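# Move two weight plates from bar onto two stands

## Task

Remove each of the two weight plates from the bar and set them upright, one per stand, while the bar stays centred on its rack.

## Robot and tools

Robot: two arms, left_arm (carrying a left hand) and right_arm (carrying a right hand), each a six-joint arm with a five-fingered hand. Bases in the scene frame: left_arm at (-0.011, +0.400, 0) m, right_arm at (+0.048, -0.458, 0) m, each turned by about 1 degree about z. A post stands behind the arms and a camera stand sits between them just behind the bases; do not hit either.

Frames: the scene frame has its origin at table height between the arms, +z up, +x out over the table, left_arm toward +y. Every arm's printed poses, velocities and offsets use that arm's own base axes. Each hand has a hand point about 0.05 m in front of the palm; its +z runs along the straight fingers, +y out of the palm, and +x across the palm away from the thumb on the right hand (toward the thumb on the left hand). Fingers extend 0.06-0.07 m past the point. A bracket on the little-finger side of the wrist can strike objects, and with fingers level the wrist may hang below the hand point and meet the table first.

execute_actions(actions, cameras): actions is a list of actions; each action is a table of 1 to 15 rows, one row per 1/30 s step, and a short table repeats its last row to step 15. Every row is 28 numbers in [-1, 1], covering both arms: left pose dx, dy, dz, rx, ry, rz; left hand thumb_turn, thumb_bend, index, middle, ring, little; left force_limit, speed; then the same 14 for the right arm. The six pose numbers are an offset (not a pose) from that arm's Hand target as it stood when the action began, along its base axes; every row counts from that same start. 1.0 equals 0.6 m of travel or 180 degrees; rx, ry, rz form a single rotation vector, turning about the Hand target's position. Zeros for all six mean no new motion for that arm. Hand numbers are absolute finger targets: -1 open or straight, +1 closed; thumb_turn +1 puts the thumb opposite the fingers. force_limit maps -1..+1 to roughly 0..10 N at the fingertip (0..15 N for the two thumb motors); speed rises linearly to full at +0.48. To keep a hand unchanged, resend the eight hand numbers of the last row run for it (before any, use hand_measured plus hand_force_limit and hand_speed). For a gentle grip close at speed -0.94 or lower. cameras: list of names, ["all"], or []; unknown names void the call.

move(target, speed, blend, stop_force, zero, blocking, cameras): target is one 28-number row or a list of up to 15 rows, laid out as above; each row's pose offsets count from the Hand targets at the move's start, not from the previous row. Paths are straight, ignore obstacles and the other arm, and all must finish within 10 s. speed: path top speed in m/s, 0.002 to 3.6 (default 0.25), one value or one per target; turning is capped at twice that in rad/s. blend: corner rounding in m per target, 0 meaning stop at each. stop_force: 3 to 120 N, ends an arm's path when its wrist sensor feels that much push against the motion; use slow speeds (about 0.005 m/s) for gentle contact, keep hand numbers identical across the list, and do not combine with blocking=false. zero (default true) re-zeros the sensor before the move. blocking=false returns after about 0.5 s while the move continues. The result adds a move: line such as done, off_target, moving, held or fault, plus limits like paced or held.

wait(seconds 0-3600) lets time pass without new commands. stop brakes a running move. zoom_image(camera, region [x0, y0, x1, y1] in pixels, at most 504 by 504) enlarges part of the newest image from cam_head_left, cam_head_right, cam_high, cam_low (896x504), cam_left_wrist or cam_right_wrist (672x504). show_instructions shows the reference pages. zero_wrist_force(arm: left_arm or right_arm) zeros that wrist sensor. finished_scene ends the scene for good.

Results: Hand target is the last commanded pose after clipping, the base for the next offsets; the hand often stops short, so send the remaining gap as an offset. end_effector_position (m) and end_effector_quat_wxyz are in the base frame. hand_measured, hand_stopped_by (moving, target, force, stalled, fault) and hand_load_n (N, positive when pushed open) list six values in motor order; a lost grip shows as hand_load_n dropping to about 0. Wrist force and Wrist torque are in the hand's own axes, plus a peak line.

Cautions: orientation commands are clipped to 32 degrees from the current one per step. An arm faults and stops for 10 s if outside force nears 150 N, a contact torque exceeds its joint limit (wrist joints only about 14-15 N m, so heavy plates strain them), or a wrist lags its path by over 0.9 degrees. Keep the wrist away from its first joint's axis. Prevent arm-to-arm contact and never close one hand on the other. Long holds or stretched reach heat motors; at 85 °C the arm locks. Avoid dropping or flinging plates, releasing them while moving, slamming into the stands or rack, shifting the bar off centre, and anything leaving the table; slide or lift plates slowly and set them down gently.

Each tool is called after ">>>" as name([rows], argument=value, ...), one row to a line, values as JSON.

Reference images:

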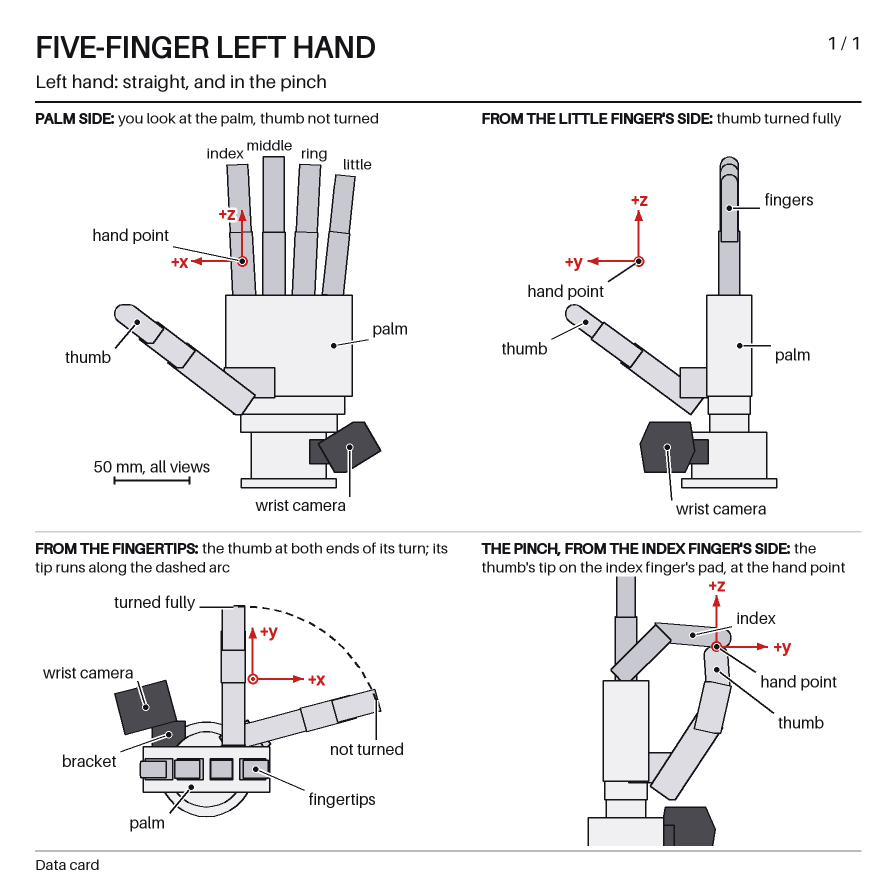

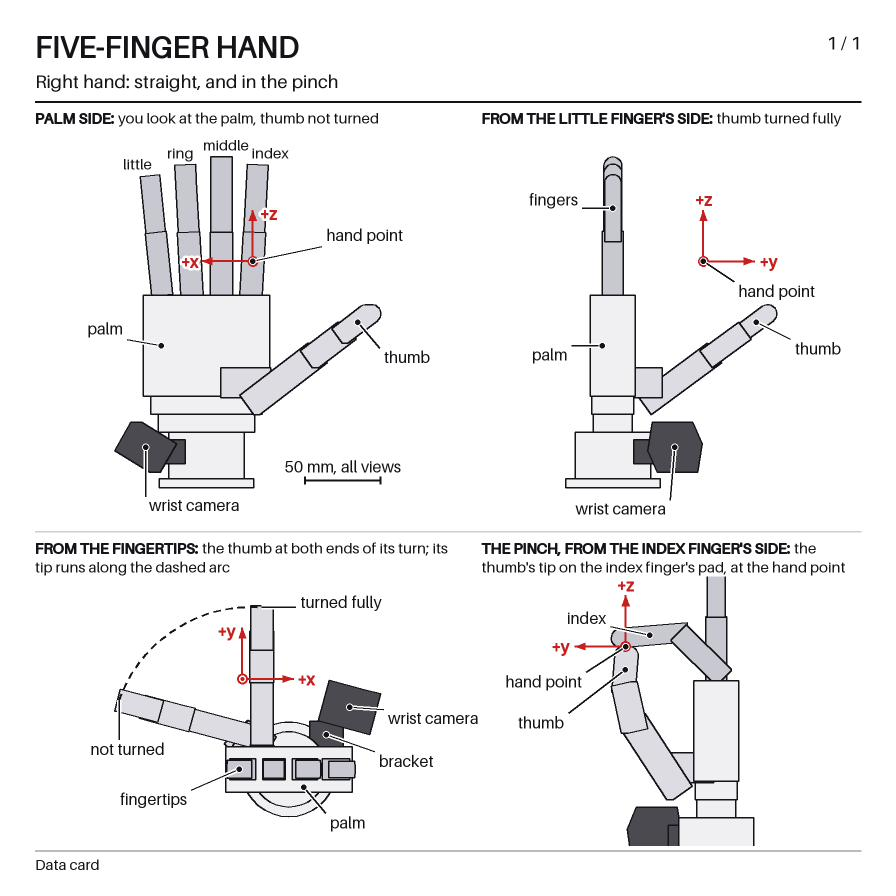

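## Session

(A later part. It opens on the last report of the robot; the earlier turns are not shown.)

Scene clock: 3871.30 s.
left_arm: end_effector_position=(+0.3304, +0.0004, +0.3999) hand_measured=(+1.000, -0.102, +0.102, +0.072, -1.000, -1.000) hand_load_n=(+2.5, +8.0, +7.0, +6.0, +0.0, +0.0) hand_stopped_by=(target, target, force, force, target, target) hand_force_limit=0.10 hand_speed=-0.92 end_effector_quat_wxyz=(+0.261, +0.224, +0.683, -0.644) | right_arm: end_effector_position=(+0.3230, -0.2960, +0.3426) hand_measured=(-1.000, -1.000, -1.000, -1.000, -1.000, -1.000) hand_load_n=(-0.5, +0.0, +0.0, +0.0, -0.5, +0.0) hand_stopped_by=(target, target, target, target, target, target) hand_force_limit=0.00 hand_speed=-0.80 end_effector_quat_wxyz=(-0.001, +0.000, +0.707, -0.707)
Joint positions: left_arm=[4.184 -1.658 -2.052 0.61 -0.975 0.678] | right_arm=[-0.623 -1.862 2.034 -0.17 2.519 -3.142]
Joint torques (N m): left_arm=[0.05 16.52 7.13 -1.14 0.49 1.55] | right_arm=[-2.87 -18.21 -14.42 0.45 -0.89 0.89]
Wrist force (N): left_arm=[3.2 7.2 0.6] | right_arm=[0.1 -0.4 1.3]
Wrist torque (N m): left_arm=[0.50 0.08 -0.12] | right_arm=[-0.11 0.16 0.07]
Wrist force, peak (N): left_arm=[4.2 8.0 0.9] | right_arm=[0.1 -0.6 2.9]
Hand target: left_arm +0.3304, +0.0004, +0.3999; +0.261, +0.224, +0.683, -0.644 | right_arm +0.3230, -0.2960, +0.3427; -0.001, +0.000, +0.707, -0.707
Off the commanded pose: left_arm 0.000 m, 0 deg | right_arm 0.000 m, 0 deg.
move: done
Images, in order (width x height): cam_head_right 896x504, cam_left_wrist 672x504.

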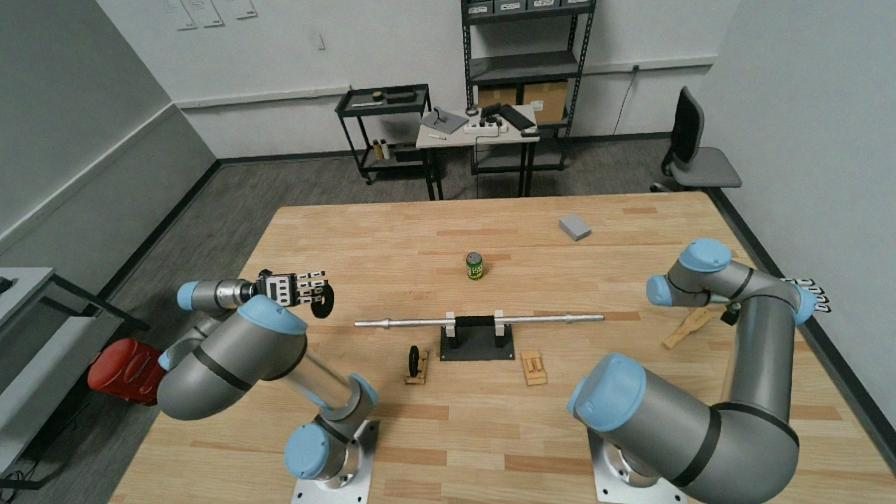

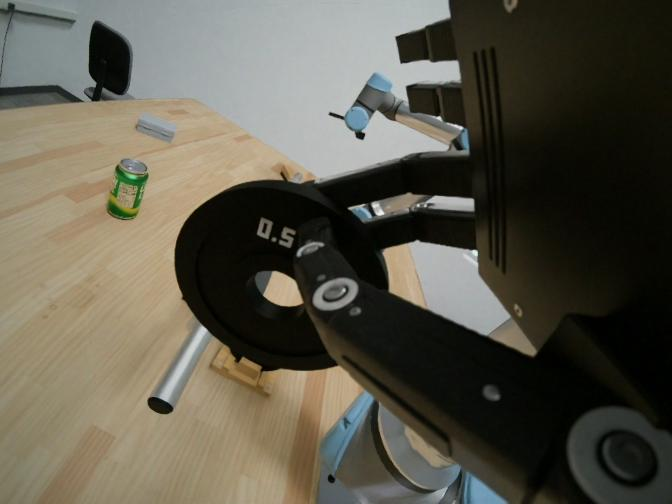

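>>> move([
  [0,-0.08,0,-0.111,0,0,1,-0.1,0.53,0.53,-1,-1,0.1,-0.92,0,0,0,0,0,0,-1,-1,-1,-1,-1,-1,0,-0.8],
], speed=0.08, cameras=["cam_left_wrist","cam_head_left"])

Scene clock: 3880.20 s.
left_arm: end_effector_position=(+0.3304, -0.0477, +0.3999) hand_measured=(+1.000, -0.102, +0.102, +0.072, -1.000, -1.000) hand_load_n=(+1.0, +7.5, +7.5, +7.5, +0.0, +0.0) hand_stopped_by=(target, target, force, force, target, target) hand_force_limit=0.10 hand_speed=-0.92 end_effector_quat_wxyz=(-0.295, -0.176, -0.561, +0.753) | right_arm: end_effector_position=(+0.3230, -0.2960, +0.3427) hand_measured=(-1.000, -1.000, -1.000, -1.000, -1.000, -1.000) hand_load_n=(-0.5, +0.0, +0.0, +0.0, +0.0, +0.0) hand_stopped_by=(target, target, target, target, target, target) hand_force_limit=0.00 hand_speed=-0.80 end_effector_quat_wxyz=(-0.001, +0.000, +0.707, -0.707)
Joint positions: left_arm=[4.127 -1.665 -2.317 0.452 -0.952 0.91] | right_arm=[-0.623 -1.862 2.034 -0.17 2.519 -3.142]
Joint torques (N m): left_arm=[13.61 16.83 24.08 0.64 0.23 -0.47] | right_arm=[-6.21 -21.73 -12.36 0.35 -0.86 0.94]
Wrist force (N): left_arm=[3.1 7.3 -1.0] | right_arm=[-0.2 -0.7 1.2]
Wrist torque (N m): left_arm=[0.45 0.14 -0.15] | right_arm=[-0.15 0.21 0.04]
Wrist force, peak (N): left_arm=[3.6 7.6 -1.0] | right_arm=[-0.1 -0.5 1.9]
Hand target: left_arm +0.3304, -0.0476, +0.3999; -0.295, -0.176, -0.561, +0.753 | right_arm +0.3230, -0.2960, +0.3427; -0.001, +0.000, +0.707, -0.707
Off the commanded pose: left_arm 0.000 m, 0 deg | right_arm 0.000 m, 0 deg.
move: done
Images, in order (width x height): cam_head_left 896x504, cam_left_wrist 672x504.

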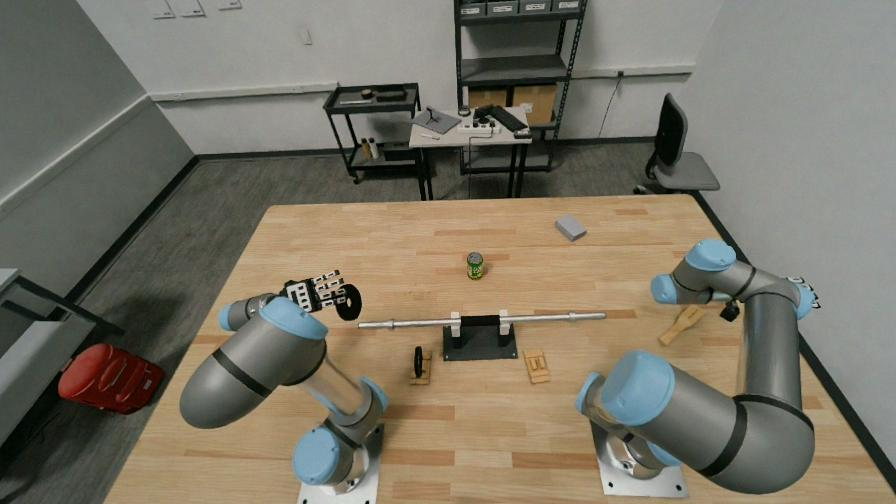

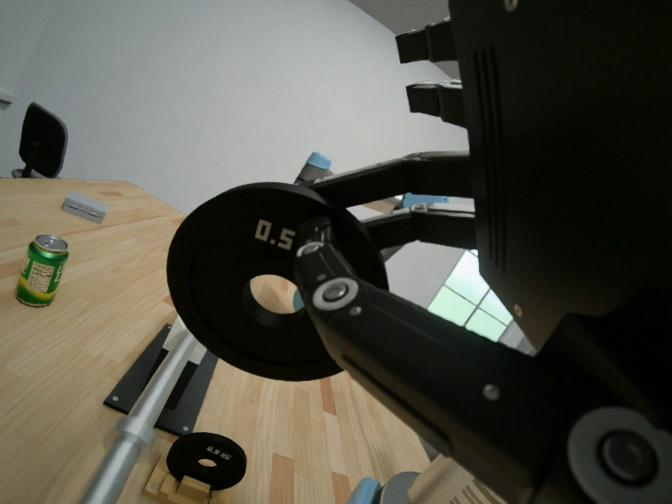

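>>> move([
  [0,-0.45,0,0,0,0,1,-0.1,0.53,0.53,-1,-1,0.1,-0.92,0,0,0,0,0,0,-1,-1,-1,-1,-1,-1,0,-0.8],
], speed=0.08, cameras=["cam_left_wrist","cam_head_left","cam_low"])

Scene clock: 3898.97 s.
left_arm: end_effector_position=(+0.3304, -0.3176, +0.3999) hand_measured=(+1.000, -0.102, +0.102, +0.072, -1.000, -1.000) hand_load_n=(+2.0, +10.5, +7.0, +8.0, +0.0, +0.0) hand_stopped_by=(target, target, force, force, target, target) hand_force_limit=0.10 hand_speed=-0.92 end_effector_quat_wxyz=(-0.296, -0.176, -0.561, +0.753) | right_arm: end_effector_position=(+0.3230, -0.2960, +0.3427) hand_measured=(-1.000, -1.000, -1.000, -1.000, -1.000, -1.000) hand_load_n=(+0.0, +0.0, +0.0, +0.0, +0.0, +0.0) hand_stopped_by=(target, target, target, target, target, target) hand_force_limit=0.00 hand_speed=-0.80 end_effector_quat_wxyz=(-0.001, +0.000, +0.707, -0.707)
Joint positions: left_arm=[3.394 -1.256 -2.51 -0.439 -0.361 1.712] | right_arm=[-0.623 -1.862 2.034 -0.17 2.519 -3.142]
Joint torques (N m): left_arm=[2.2 -0.31 11.28 0.12 -5.52 1.01] | right_arm=[-6.47 -21.83 -12.84 0.5 -0.82 0.92]
Wrist force (N): left_arm=[3.3 7.1 -0.8] | right_arm=[-0.4 -0.7 1.4]
Wrist torque (N m): left_arm=[0.45 0.08 -0.10] | right_arm=[-0.15 0.23 0.03]
Wrist force, peak (N): left_arm=[2.7 8.3 -0.5] | right_arm=[-0.2 -0.7 1.9]
Hand target: left_arm +0.3304, -0.3176, +0.3999; -0.295, -0.176, -0.561, +0.753 | right_arm +0.3230, -0.2960, +0.3427; -0.001, +0.000, +0.707, -0.707
Off the commanded pose: left_arm 0.000 m, 0 deg | right_arm 0.000 m, 0 deg.
move: done
Images, in order (width x height): cam_head_left 896x504, cam_low 896x504, cam_left_wrist 672x504.

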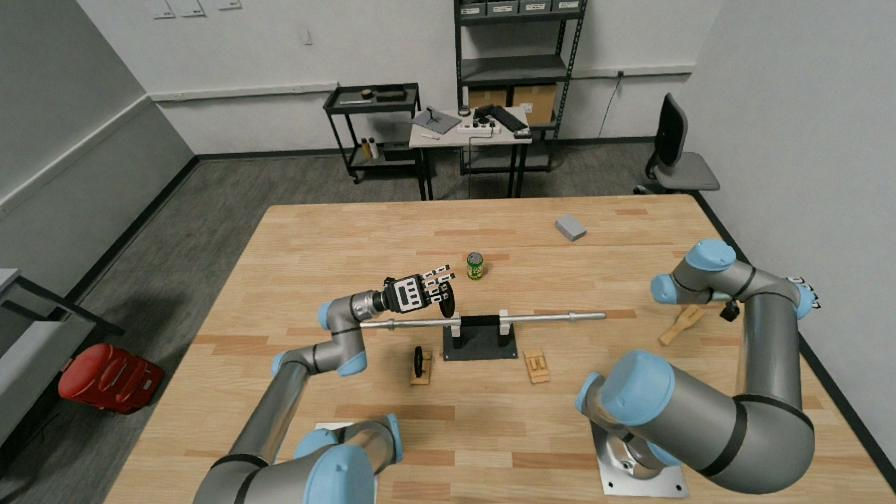

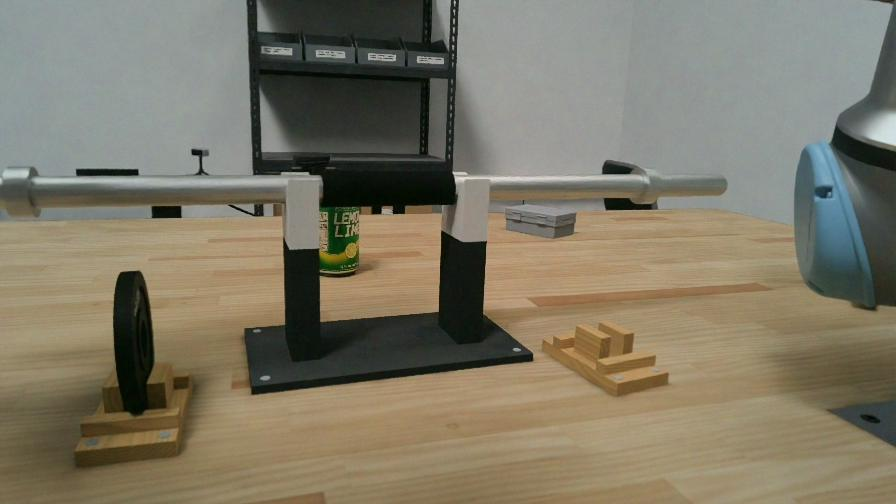

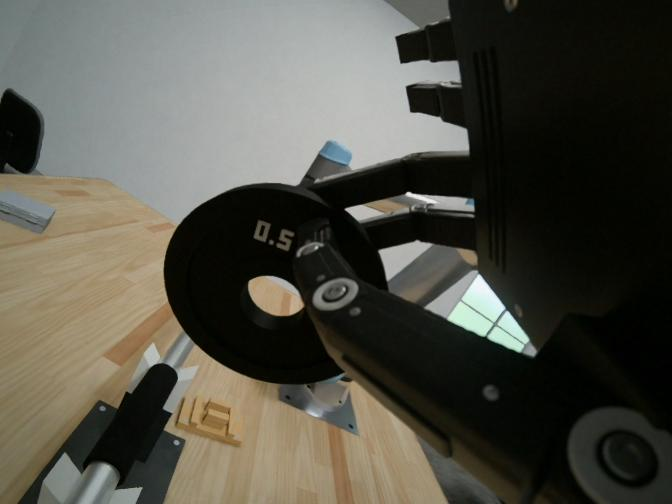

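>>> wait(seconds=0.1, cameras=["cam_high","cam_head_right"])

Scene clock: 3921.03 s.
left_arm: end_effector_position=(+0.3304, -0.3176, +0.3999) hand_measured=(+1.000, -0.102, +0.102, +0.072, -1.000, -1.000) hand_load_n=(+1.5, +11.0, +7.0, +8.0, +0.0, +0.0) hand_stopped_by=(target, target, force, force, target, target) hand_force_limit=0.10 hand_speed=-0.92 end_effector_quat_wxyz=(-0.296, -0.176, -0.561, +0.753) | right_arm: end_effector_position=(+0.3230, -0.2960, +0.3427) hand_measured=(-1.000, -1.000, -1.000, -1.000, -1.000, -1.000) hand_load_n=(+0.0, +0.0, -0.5, +0.0, +0.0, +0.0) hand_stopped_by=(target, target, target, target, target, target) hand_force_limit=0.00 hand_speed=-0.80 end_effector_quat_wxyz=(-0.001, +0.000, +0.707, -0.707)
Joint positions: left_arm=[3.394 -1.257 -2.51 -0.439 -0.361 1.712] | right_arm=[-0.623 -1.862 2.034 -0.17 2.519 -3.142]
Joint torques (N m): left_arm=[-12.11 -0.79 13.49 -0.07 -5.74 -0.68] | right_arm=[-6.67 -22.14 -12.53 0.43 -0.81 0.93]
Wrist force (N): left_arm=[3.5 7.2 -0.5] | right_arm=[0.1 -0.4 1.3]
Wrist torque (N m): left_arm=[0.46 0.06 -0.09] | right_arm=[-0.10 0.16 0.07]
Wrist force, peak (N): left_arm=[3.4 7.4 -0.8] | right_arm=[-0.2 -0.9 1.6]
Hand target: left_arm +0.3304, -0.3176, +0.3999; -0.295, -0.176, -0.561, +0.753 | right_arm +0.3230, -0.2960, +0.3427; -0.001, +0.000, +0.707, -0.707
Off the commanded pose: left_arm 0.000 m, 0 deg | right_arm 0.000 m, 0 deg.
wait: 0.10 s; at rest from the start
Images, in order (width x height): cam_head_right 896x504, cam_high 896x504.

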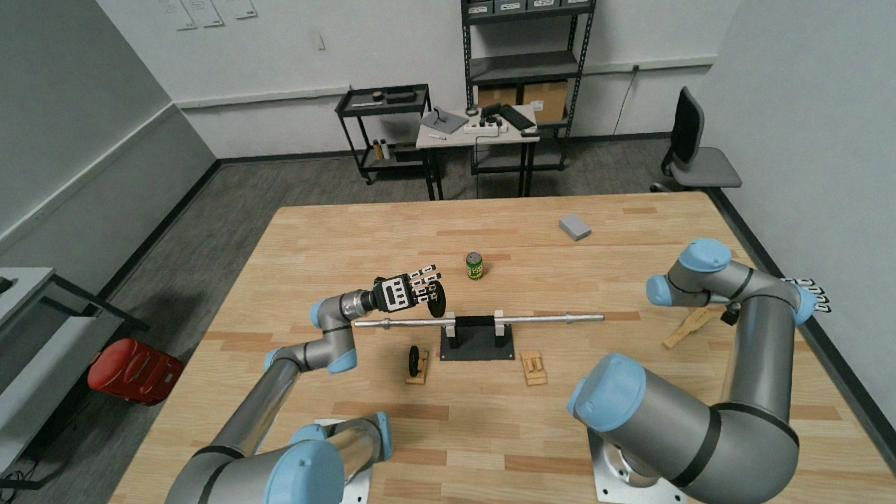

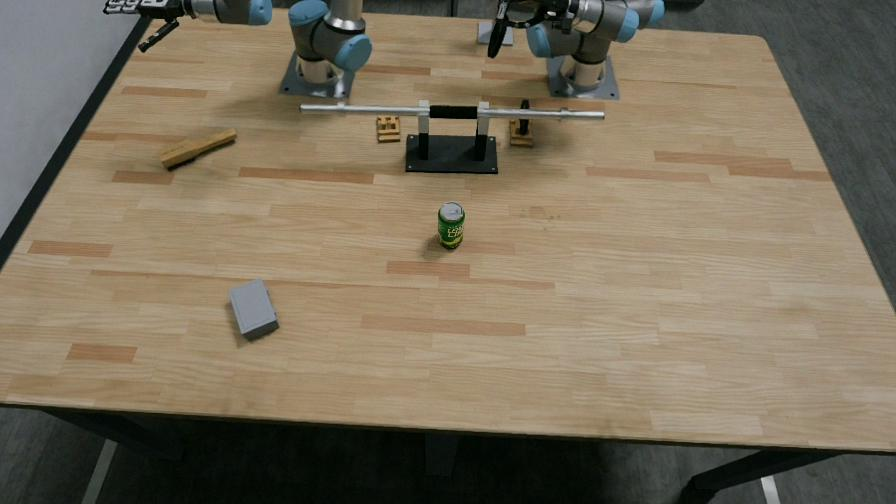

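>>> move([
  [0.1167,-0.03,-0.033,0,0,0,1,-0.1,0.53,0.53,-1,-1,0.1,-0.92,0,0,0,0,0,0,-1,-1,-1,-1,-1,-1,0,-0.8],
  [0.1167,-0.2,-0.033,0,0,0,1,-0.1,0.53,0.53,-1,-1,0.1,-0.92,0,0,0,0,0,0,-1,-1,-1,-1,-1,-1,0,-0.8],
], speed=0.06, blend=0.02, cameras=["cam_left_wrist","cam_head_left","cam_high"])

Scene clock: 3935.53 s.
left_arm: end_effector_position=(+0.4004, -0.4377, +0.3801) hand_measured=(+1.000, -0.102, +0.102, +0.072, -1.000, -1.000) hand_load_n=(+2.0, +10.5, +7.0, +8.0, -0.5, +0.0) hand_stopped_by=(target, target, force, force, target, target) hand_force_limit=0.10 hand_speed=-0.92 end_effector_quat_wxyz=(-0.296, -0.176, -0.561, +0.753) | right_arm: end_effector_position=(+0.3230, -0.2960, +0.3427) hand_measured=(-1.000, -1.000, -1.000, -1.000, -1.000, -1.000) hand_load_n=(+0.0, +0.0, +0.0, +0.0, +0.0, +0.0) hand_stopped_by=(target, target, target, target, target, target) hand_force_limit=0.00 hand_speed=-0.80 end_effector_quat_wxyz=(-0.001, +0.000, +0.707, -0.707)
Joint positions: left_arm=[3.016 -1.448 -2.133 -1.672 -0.368 2.82] | right_arm=[-0.623 -1.862 2.034 -0.17 2.519 -3.142]
Joint torques (N m): left_arm=[13.24 20.95 17.36 2.98 -0.44 1] | right_arm=[-7.01 -22.18 -13.09 0.35 -0.7 0.95]
Wrist force (N): left_arm=[3.3 6.8 -0.5] | right_arm=[-0.1 -0.4 1.3]
Wrist torque (N m): left_arm=[0.42 0.15 -0.12] | right_arm=[-0.11 0.18 0.06]
Wrist force, peak (N): left_arm=[3.3 7.6 -0.6] | right_arm=[-0.3 -0.7 1.7]
Hand target: left_arm +0.4005, -0.4376, +0.3801; -0.295, -0.176, -0.561, +0.753 | right_arm +0.3230, -0.2960, +0.3427; -0.001, +0.000, +0.707, -0.707
Off the commanded pose: left_arm 0.000 m, 0 deg | right_arm 0.000 m, 0 deg.
move: done
Images, in order (width x height): cam_head_left 896x504, cam_high 896x504, cam_left_wrist 672x504.

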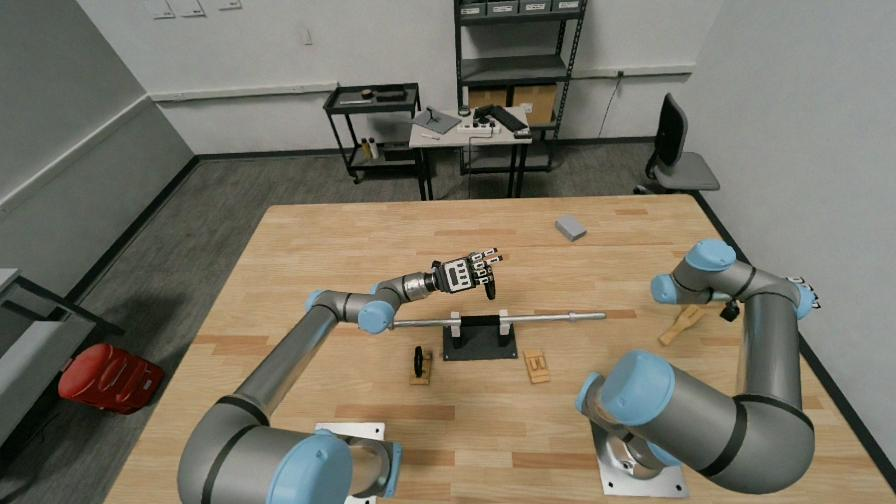

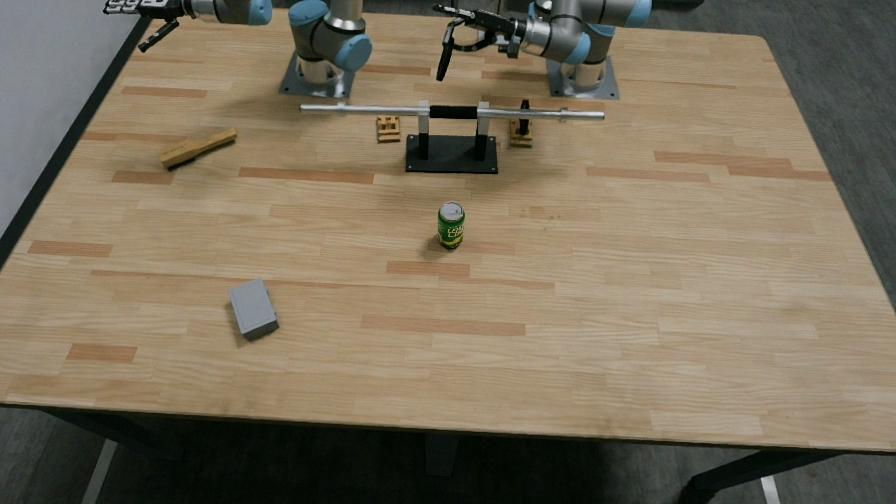

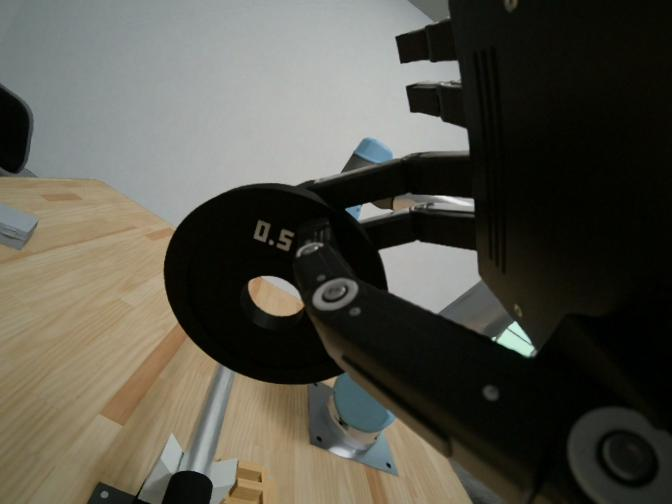

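>>> move([
  [0,-0.27,0,0,0,0,1,-0.1,0.53,0.53,-1,-1,0.1,-0.92,0,0,0,0,0,0,-1,-1,-1,-1,-1,-1,0,-0.8],
], speed=0.06, cameras=["cam_left_wrist","cam_head_left","cam_high"])

Scene clock: 3944.37 s.
left_arm: end_effector_position=(+0.4004, -0.5997, +0.3801) hand_measured=(+1.000, -0.102, +0.102, +0.072, -1.000, -1.000) hand_load_n=(+2.5, +10.5, +7.0, +8.0, +0.0, +0.0) hand_stopped_by=(target, target, force, force, target, target) hand_force_limit=0.10 hand_speed=-0.92 end_effector_quat_wxyz=(-0.295, -0.176, -0.561, +0.753) end_effector_velocity=(+0.000, +0.001, +0.000) end_effector_angular_velocity=(+0.000, -0.004, +0.000) | right_arm: end_effector_position=(+0.3230, -0.2960, +0.3427) hand_measured=(-1.000, -1.000, -1.000, -1.000, -1.000, -1.000) hand_load_n=(+0.0, +0.0, +0.0, +0.0, +0.0, +0.0) hand_stopped_by=(target, target, target, target, target, target) hand_force_limit=0.00 hand_speed=-0.80 end_effector_quat_wxyz=(-0.001, +0.000, +0.707, -0.707)
Joint positions: left_arm=[2.66 -1.721 -1.764 -2.245 -0.627 3.355] | right_arm=[-0.623 -1.862 2.034 -0.17 2.519 -3.142]
Joint velocities: left_arm=[0.003 0.002 -0.004 0.006 0.003 0] | right_arm=[within noise]
Joint torques (N m): left_arm=[12.86 39.18 16.27 5.63 0.49 -0.6] | right_arm=[-6.57 -20.99 -13.1 0.42 -0.63 0.83]
Wrist force (N): left_arm=[3.5 6.7 -0.6] | right_arm=[-0.3 -0.7 1.1]
Wrist torque (N m): left_arm=[0.37 0.11 -0.12] | right_arm=[-0.14 0.22 0.04]
Wrist force, peak (N): left_arm=[3.9 6.9 -1.4] | right_arm=[-0.2 -0.8 1.8]
Hand target: left_arm +0.4005, -0.5996, +0.3801; -0.295, -0.176, -0.561, +0.753 | right_arm +0.3230, -0.2960, +0.3427; -0.001, +0.000, +0.707, -0.707
Off the commanded pose: left_arm 0.000 m, 0 deg | right_arm 0.000 m, 0 deg.
move: done
Images, in order (width x height): cam_head_left 896x504, cam_high 896x504, cam_left_wrist 672x504.

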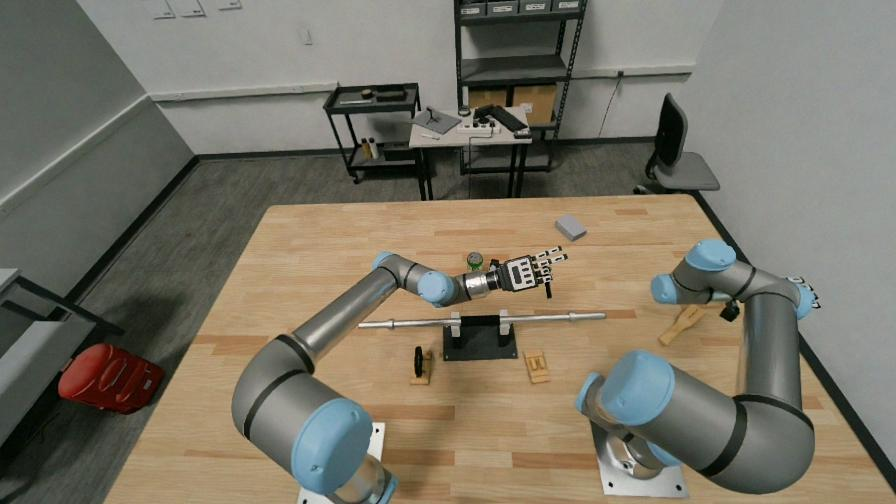

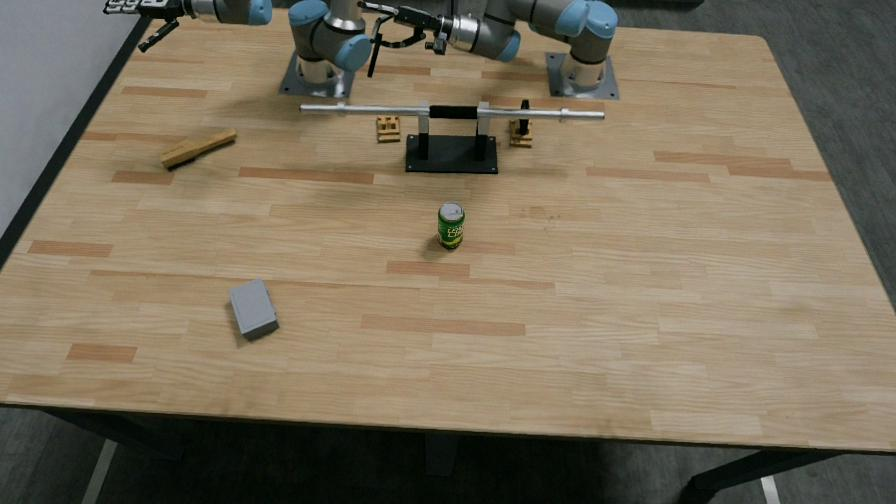

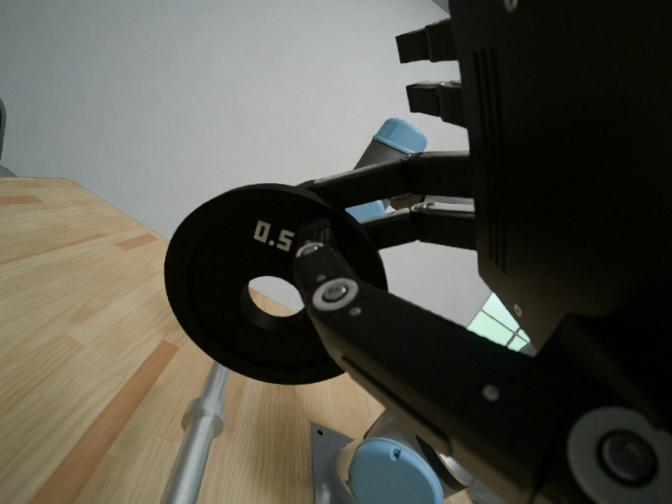

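>>> move([
  [-0.229,0,0,0.0667,0.0048,0.0456,1,-0.1,0.53,0.53,-1,-1,0.1,-0.92,0,0,0,0,0,0,-1,-1,-1,-1,-1,-1,0,-0.8],
  [-0.229,0,-0.2,0.0667,0.0048,0.0456,1,-0.1,0.53,0.53,-1,-1,0.1,-0.92,0,0,0,0,0,0,-1,-1,-1,-1,-1,-1,0,-0.8],
], speed=0.07, blend=0.01, cameras=["cam_left_wrist","cam_head_left","cam_high","cam_low"])

Scene clock: 3972.37 s.
left_arm: end_effector_position=(+0.2630, -0.5996, +0.2600) hand_measured=(+1.000, -0.102, +0.102, +0.072, -1.000, -1.000) hand_load_n=(+3.5, +12.0, +7.5, +6.5, +0.0, -0.5) hand_stopped_by=(target, target, force, force, target, target) hand_force_limit=0.10 hand_speed=-0.92 end_effector_quat_wxyz=(+0.324, +0.159, +0.650, -0.668) | right_arm: end_effector_position=(+0.3230, -0.2960, +0.3427) hand_measured=(-1.000, -1.000, -1.000, -1.000, -1.000, -1.000) hand_load_n=(+0.0, +0.0, +0.0, +0.0, +0.0, +0.0) hand_stopped_by=(target, target, target, target, target, target) hand_force_limit=0.00 hand_speed=-0.80 end_effector_quat_wxyz=(-0.001, +0.000, +0.707, -0.707)
Joint positions: left_arm=[2.413 -1.626 -2.016 -2.513 -0.944 3.758] | right_arm=[-0.623 -1.862 2.034 -0.17 2.519 -3.142]
Joint torques (N m): left_arm=[12.83 28.19 31.89 1.37 0.69 0.02] | right_arm=[-6.91 -21.91 -12.76 0.28 -0.47 0.86]
Wrist force (N): left_arm=[3.1 6.9 0.6] | right_arm=[0.0 -0.6 1.3]
Wrist torque (N m): left_arm=[0.38 0.20 -0.08] | right_arm=[-0.14 0.16 0.06]
Wrist force, peak (N): left_arm=[4.0 8.3 0.3] | right_arm=[-0.3 -0.8 1.8]
Hand target: left_arm +0.2631, -0.5996, +0.2601; +0.324, +0.159, +0.650, -0.668 | right_arm +0.3230, -0.2960, +0.3427; -0.001, +0.000, +0.707, -0.707
Off the commanded pose: left_arm 0.000 m, 0 deg | right_arm 0.000 m, 0 deg.
move: done
Images, in order (width x height): cam_head_left 896x504, cam_high 896x504, cam_low 896x504, cam_left_wrist 672x504.

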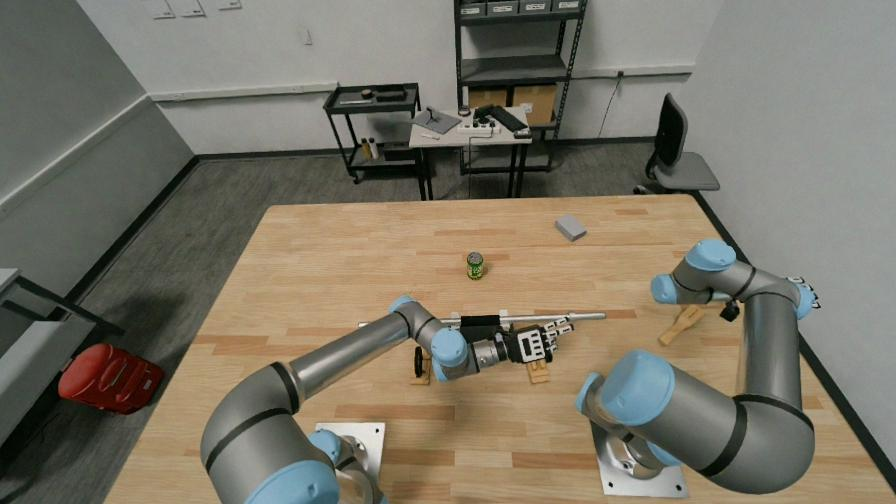

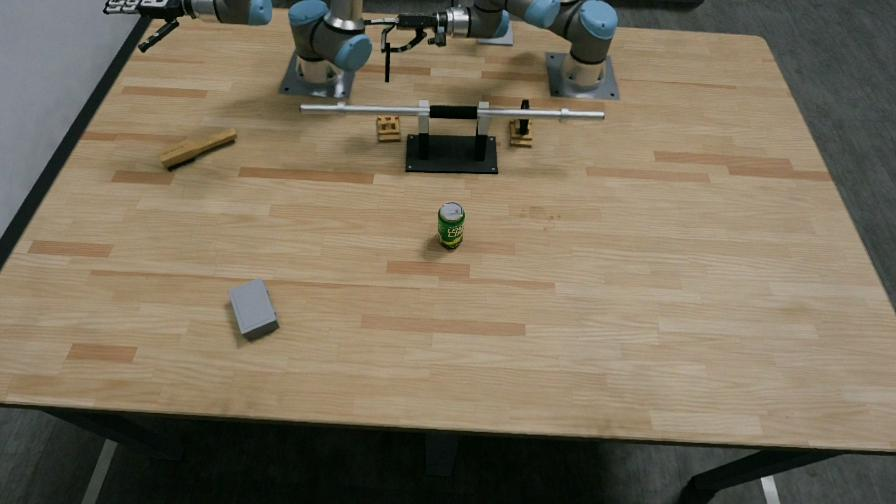

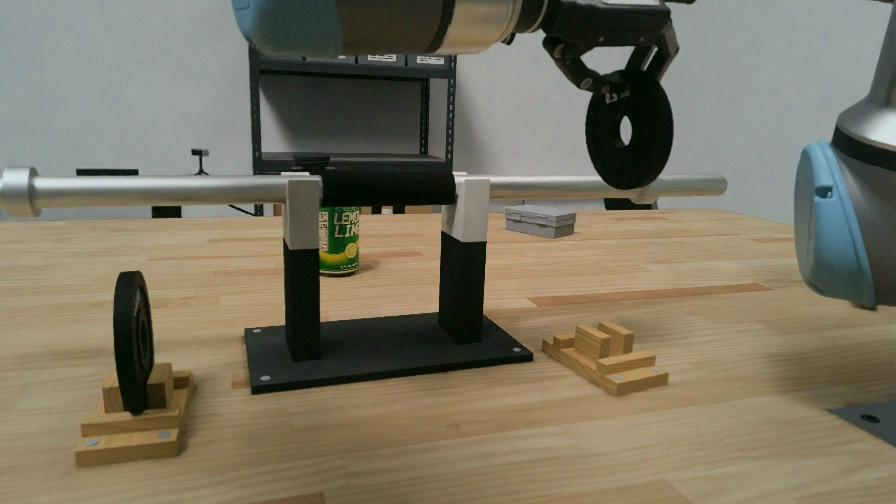

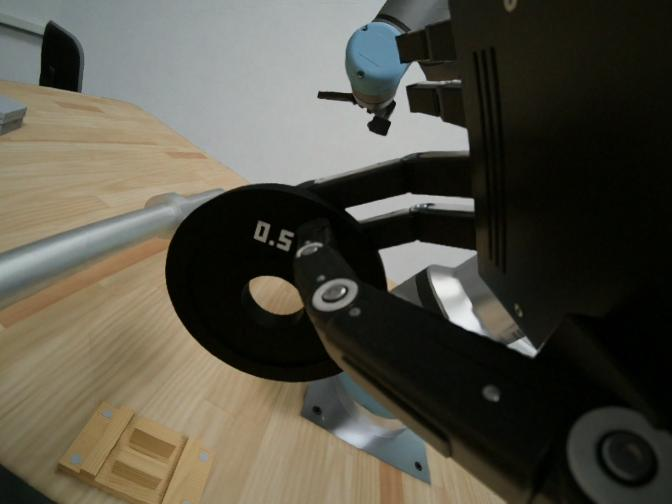

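>>> zoom_image(camera="cam_low", region=[520, 290, 700, 410])

>>> zoom_image(camera="cam_low", region=[560, 40, 700, 200])

>>> zoom_image(camera="cam_left_wrist", region=[40, 380, 240, 504])

>>> zoom_image(camera="cam_high", region=[350, 0, 450, 150])

Scaled by 2.800 from the camera's image (finer frame: 1280x720).

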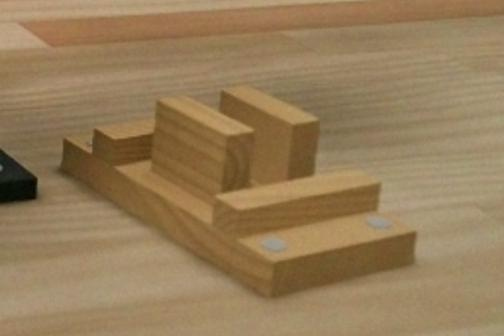

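Scaled by 3.150 from the camera's image (finer frame: 1280x720).

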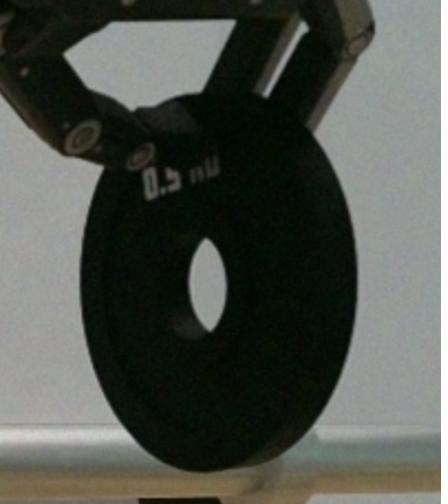

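Scaled by 2.520 from the camera's image (finer frame: 960x720).

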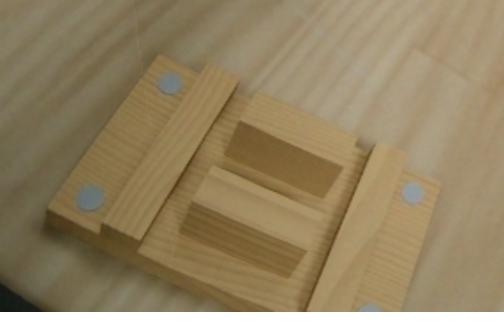

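Scaled by 3.360 from the camera's image (finer frame: 1280x720).

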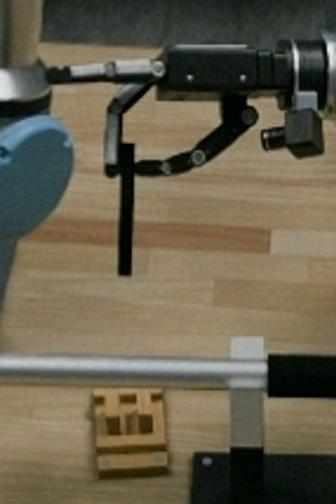

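>>> move([
  [0,0,-0.133,0,0,0,1,-0.1,0.53,0.53,-1,-1,0.1,-0.92,0,0,0,0,0,0,-1,-1,-1,-1,-1,-1,0,-0.8],
], speed=0.04, stop_force=8, cameras=["cam_left_wrist","cam_head_left","cam_high","cam_low"])

>>> zoom_image(camera="cam_low", region=[520, 150, 720, 410])

>>> zoom_image(camera="cam_left_wrist", region=[100, 300, 340, 504])

>>> zoom_image(camera="cam_high", region=[350, 20, 450, 160])

Scene clock: 4159.77 s.
left_arm: end_effector_position=(+0.2631, -0.5996, +0.1803) hand_measured=(+1.000, -0.102, +0.102, +0.072, -1.000, -1.000) hand_load_n=(+3.5, +12.0, +7.5, +6.5, +0.0, +0.0) hand_stopped_by=(target, target, force, force, target, target) hand_force_limit=0.10 hand_speed=-0.92 end_effector_quat_wxyz=(+0.324, +0.159, +0.650, -0.668) | right_arm: end_effector_position=(+0.3230, -0.2960, +0.3427) hand_measured=(-1.000, -1.000, -1.000, -1.000, -1.000, -1.000) hand_load_n=(+0.0, +0.0, +0.0, +0.0, +0.0, +0.0) hand_stopped_by=(target, target, target, target, target, target) hand_force_limit=0.00 hand_speed=-0.80 end_effector_quat_wxyz=(-0.001, +0.000, +0.707, -0.707)
Joint positions: left_arm=[2.413 -1.75 -2.123 -2.282 -0.944 3.758] | right_arm=[-0.623 -1.862 2.034 -0.17 2.519 -3.142]
Joint torques (N m): left_arm=[8.13 34.94 30.75 0.42 -1.16 0.25] | right_arm=[-6.43 -21.87 -12.8 0.22 -0.36 0.78]
Wrist force (N): left_arm=[3.2 7.1 0.2] | right_arm=[0.0 -0.7 1.4]
Wrist torque (N m): left_arm=[0.41 0.13 -0.09] | right_arm=[-0.17 0.17 0.05]
Wrist force, peak (N): left_arm=[4.0 7.7 0.1] | right_arm=[-0.2 -0.6 1.8]
Hand target: left_arm +0.2631, -0.5996, +0.1803; +0.324, +0.159, +0.650, -0.668 | right_arm +0.3230, -0.2960, +0.3427; -0.001, +0.000, +0.707, -0.707
Off the commanded pose: left_arm 0.000 m, 0 deg | right_arm 0.000 m, 0 deg.
move: done
Images, in order (width x height): cam_head_left 896x504, cam_high 896x504, cam_low 896x504, cam_left_wrist 672x504.

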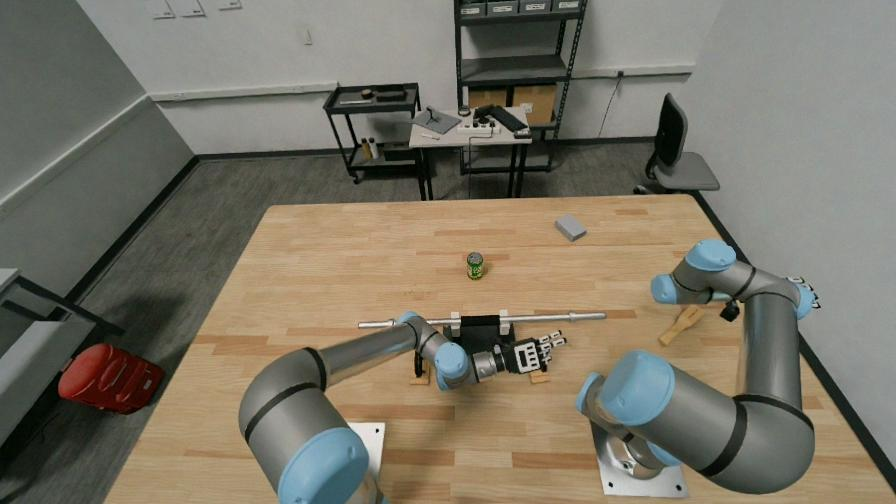

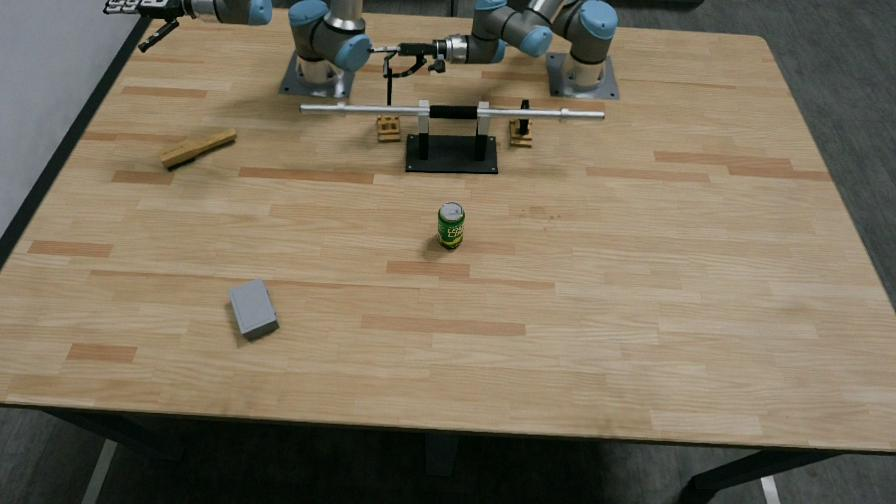

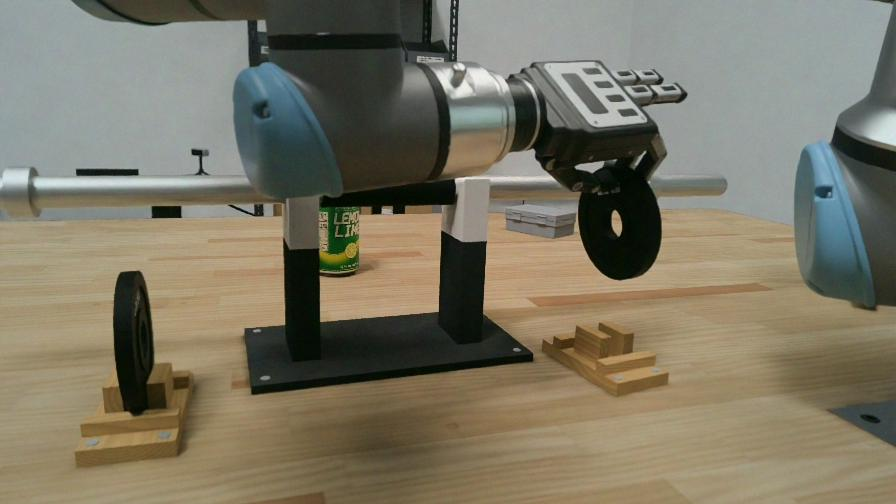

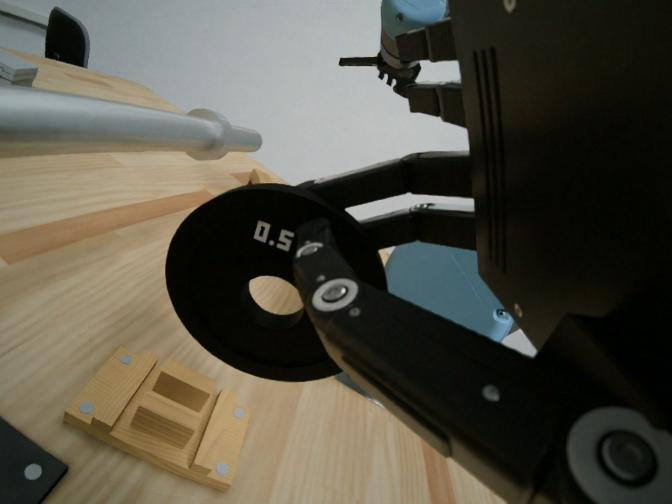

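Scaled by 1.938 from the camera's image (finer frame: 1280x720).

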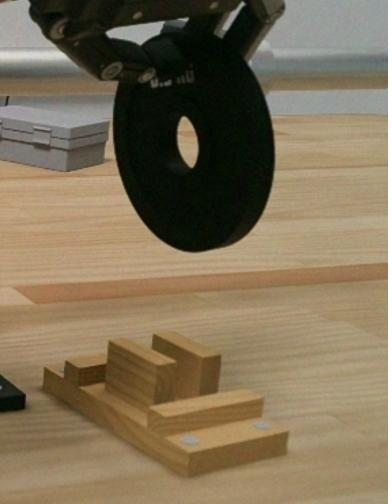

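Scaled by 2.100 from the camera's image (finer frame: 960x720).

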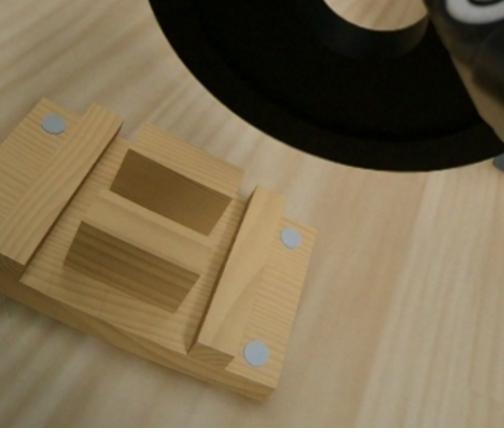

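Scaled by 3.600 from the camera's image (finer frame: 1280x720).

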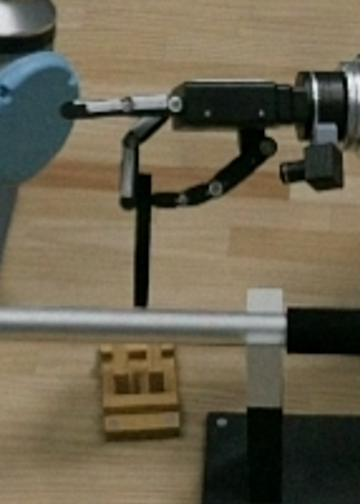

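>>> zoom_image(camera="cam_left_wrist", region=[160, 170, 400, 390])

Scaled by 2.100 from the camera's image (finer frame: 960x720).

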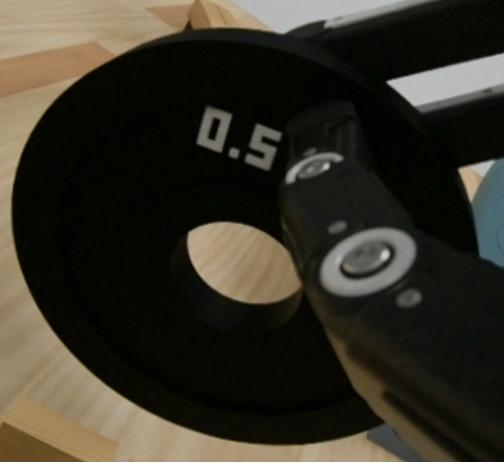

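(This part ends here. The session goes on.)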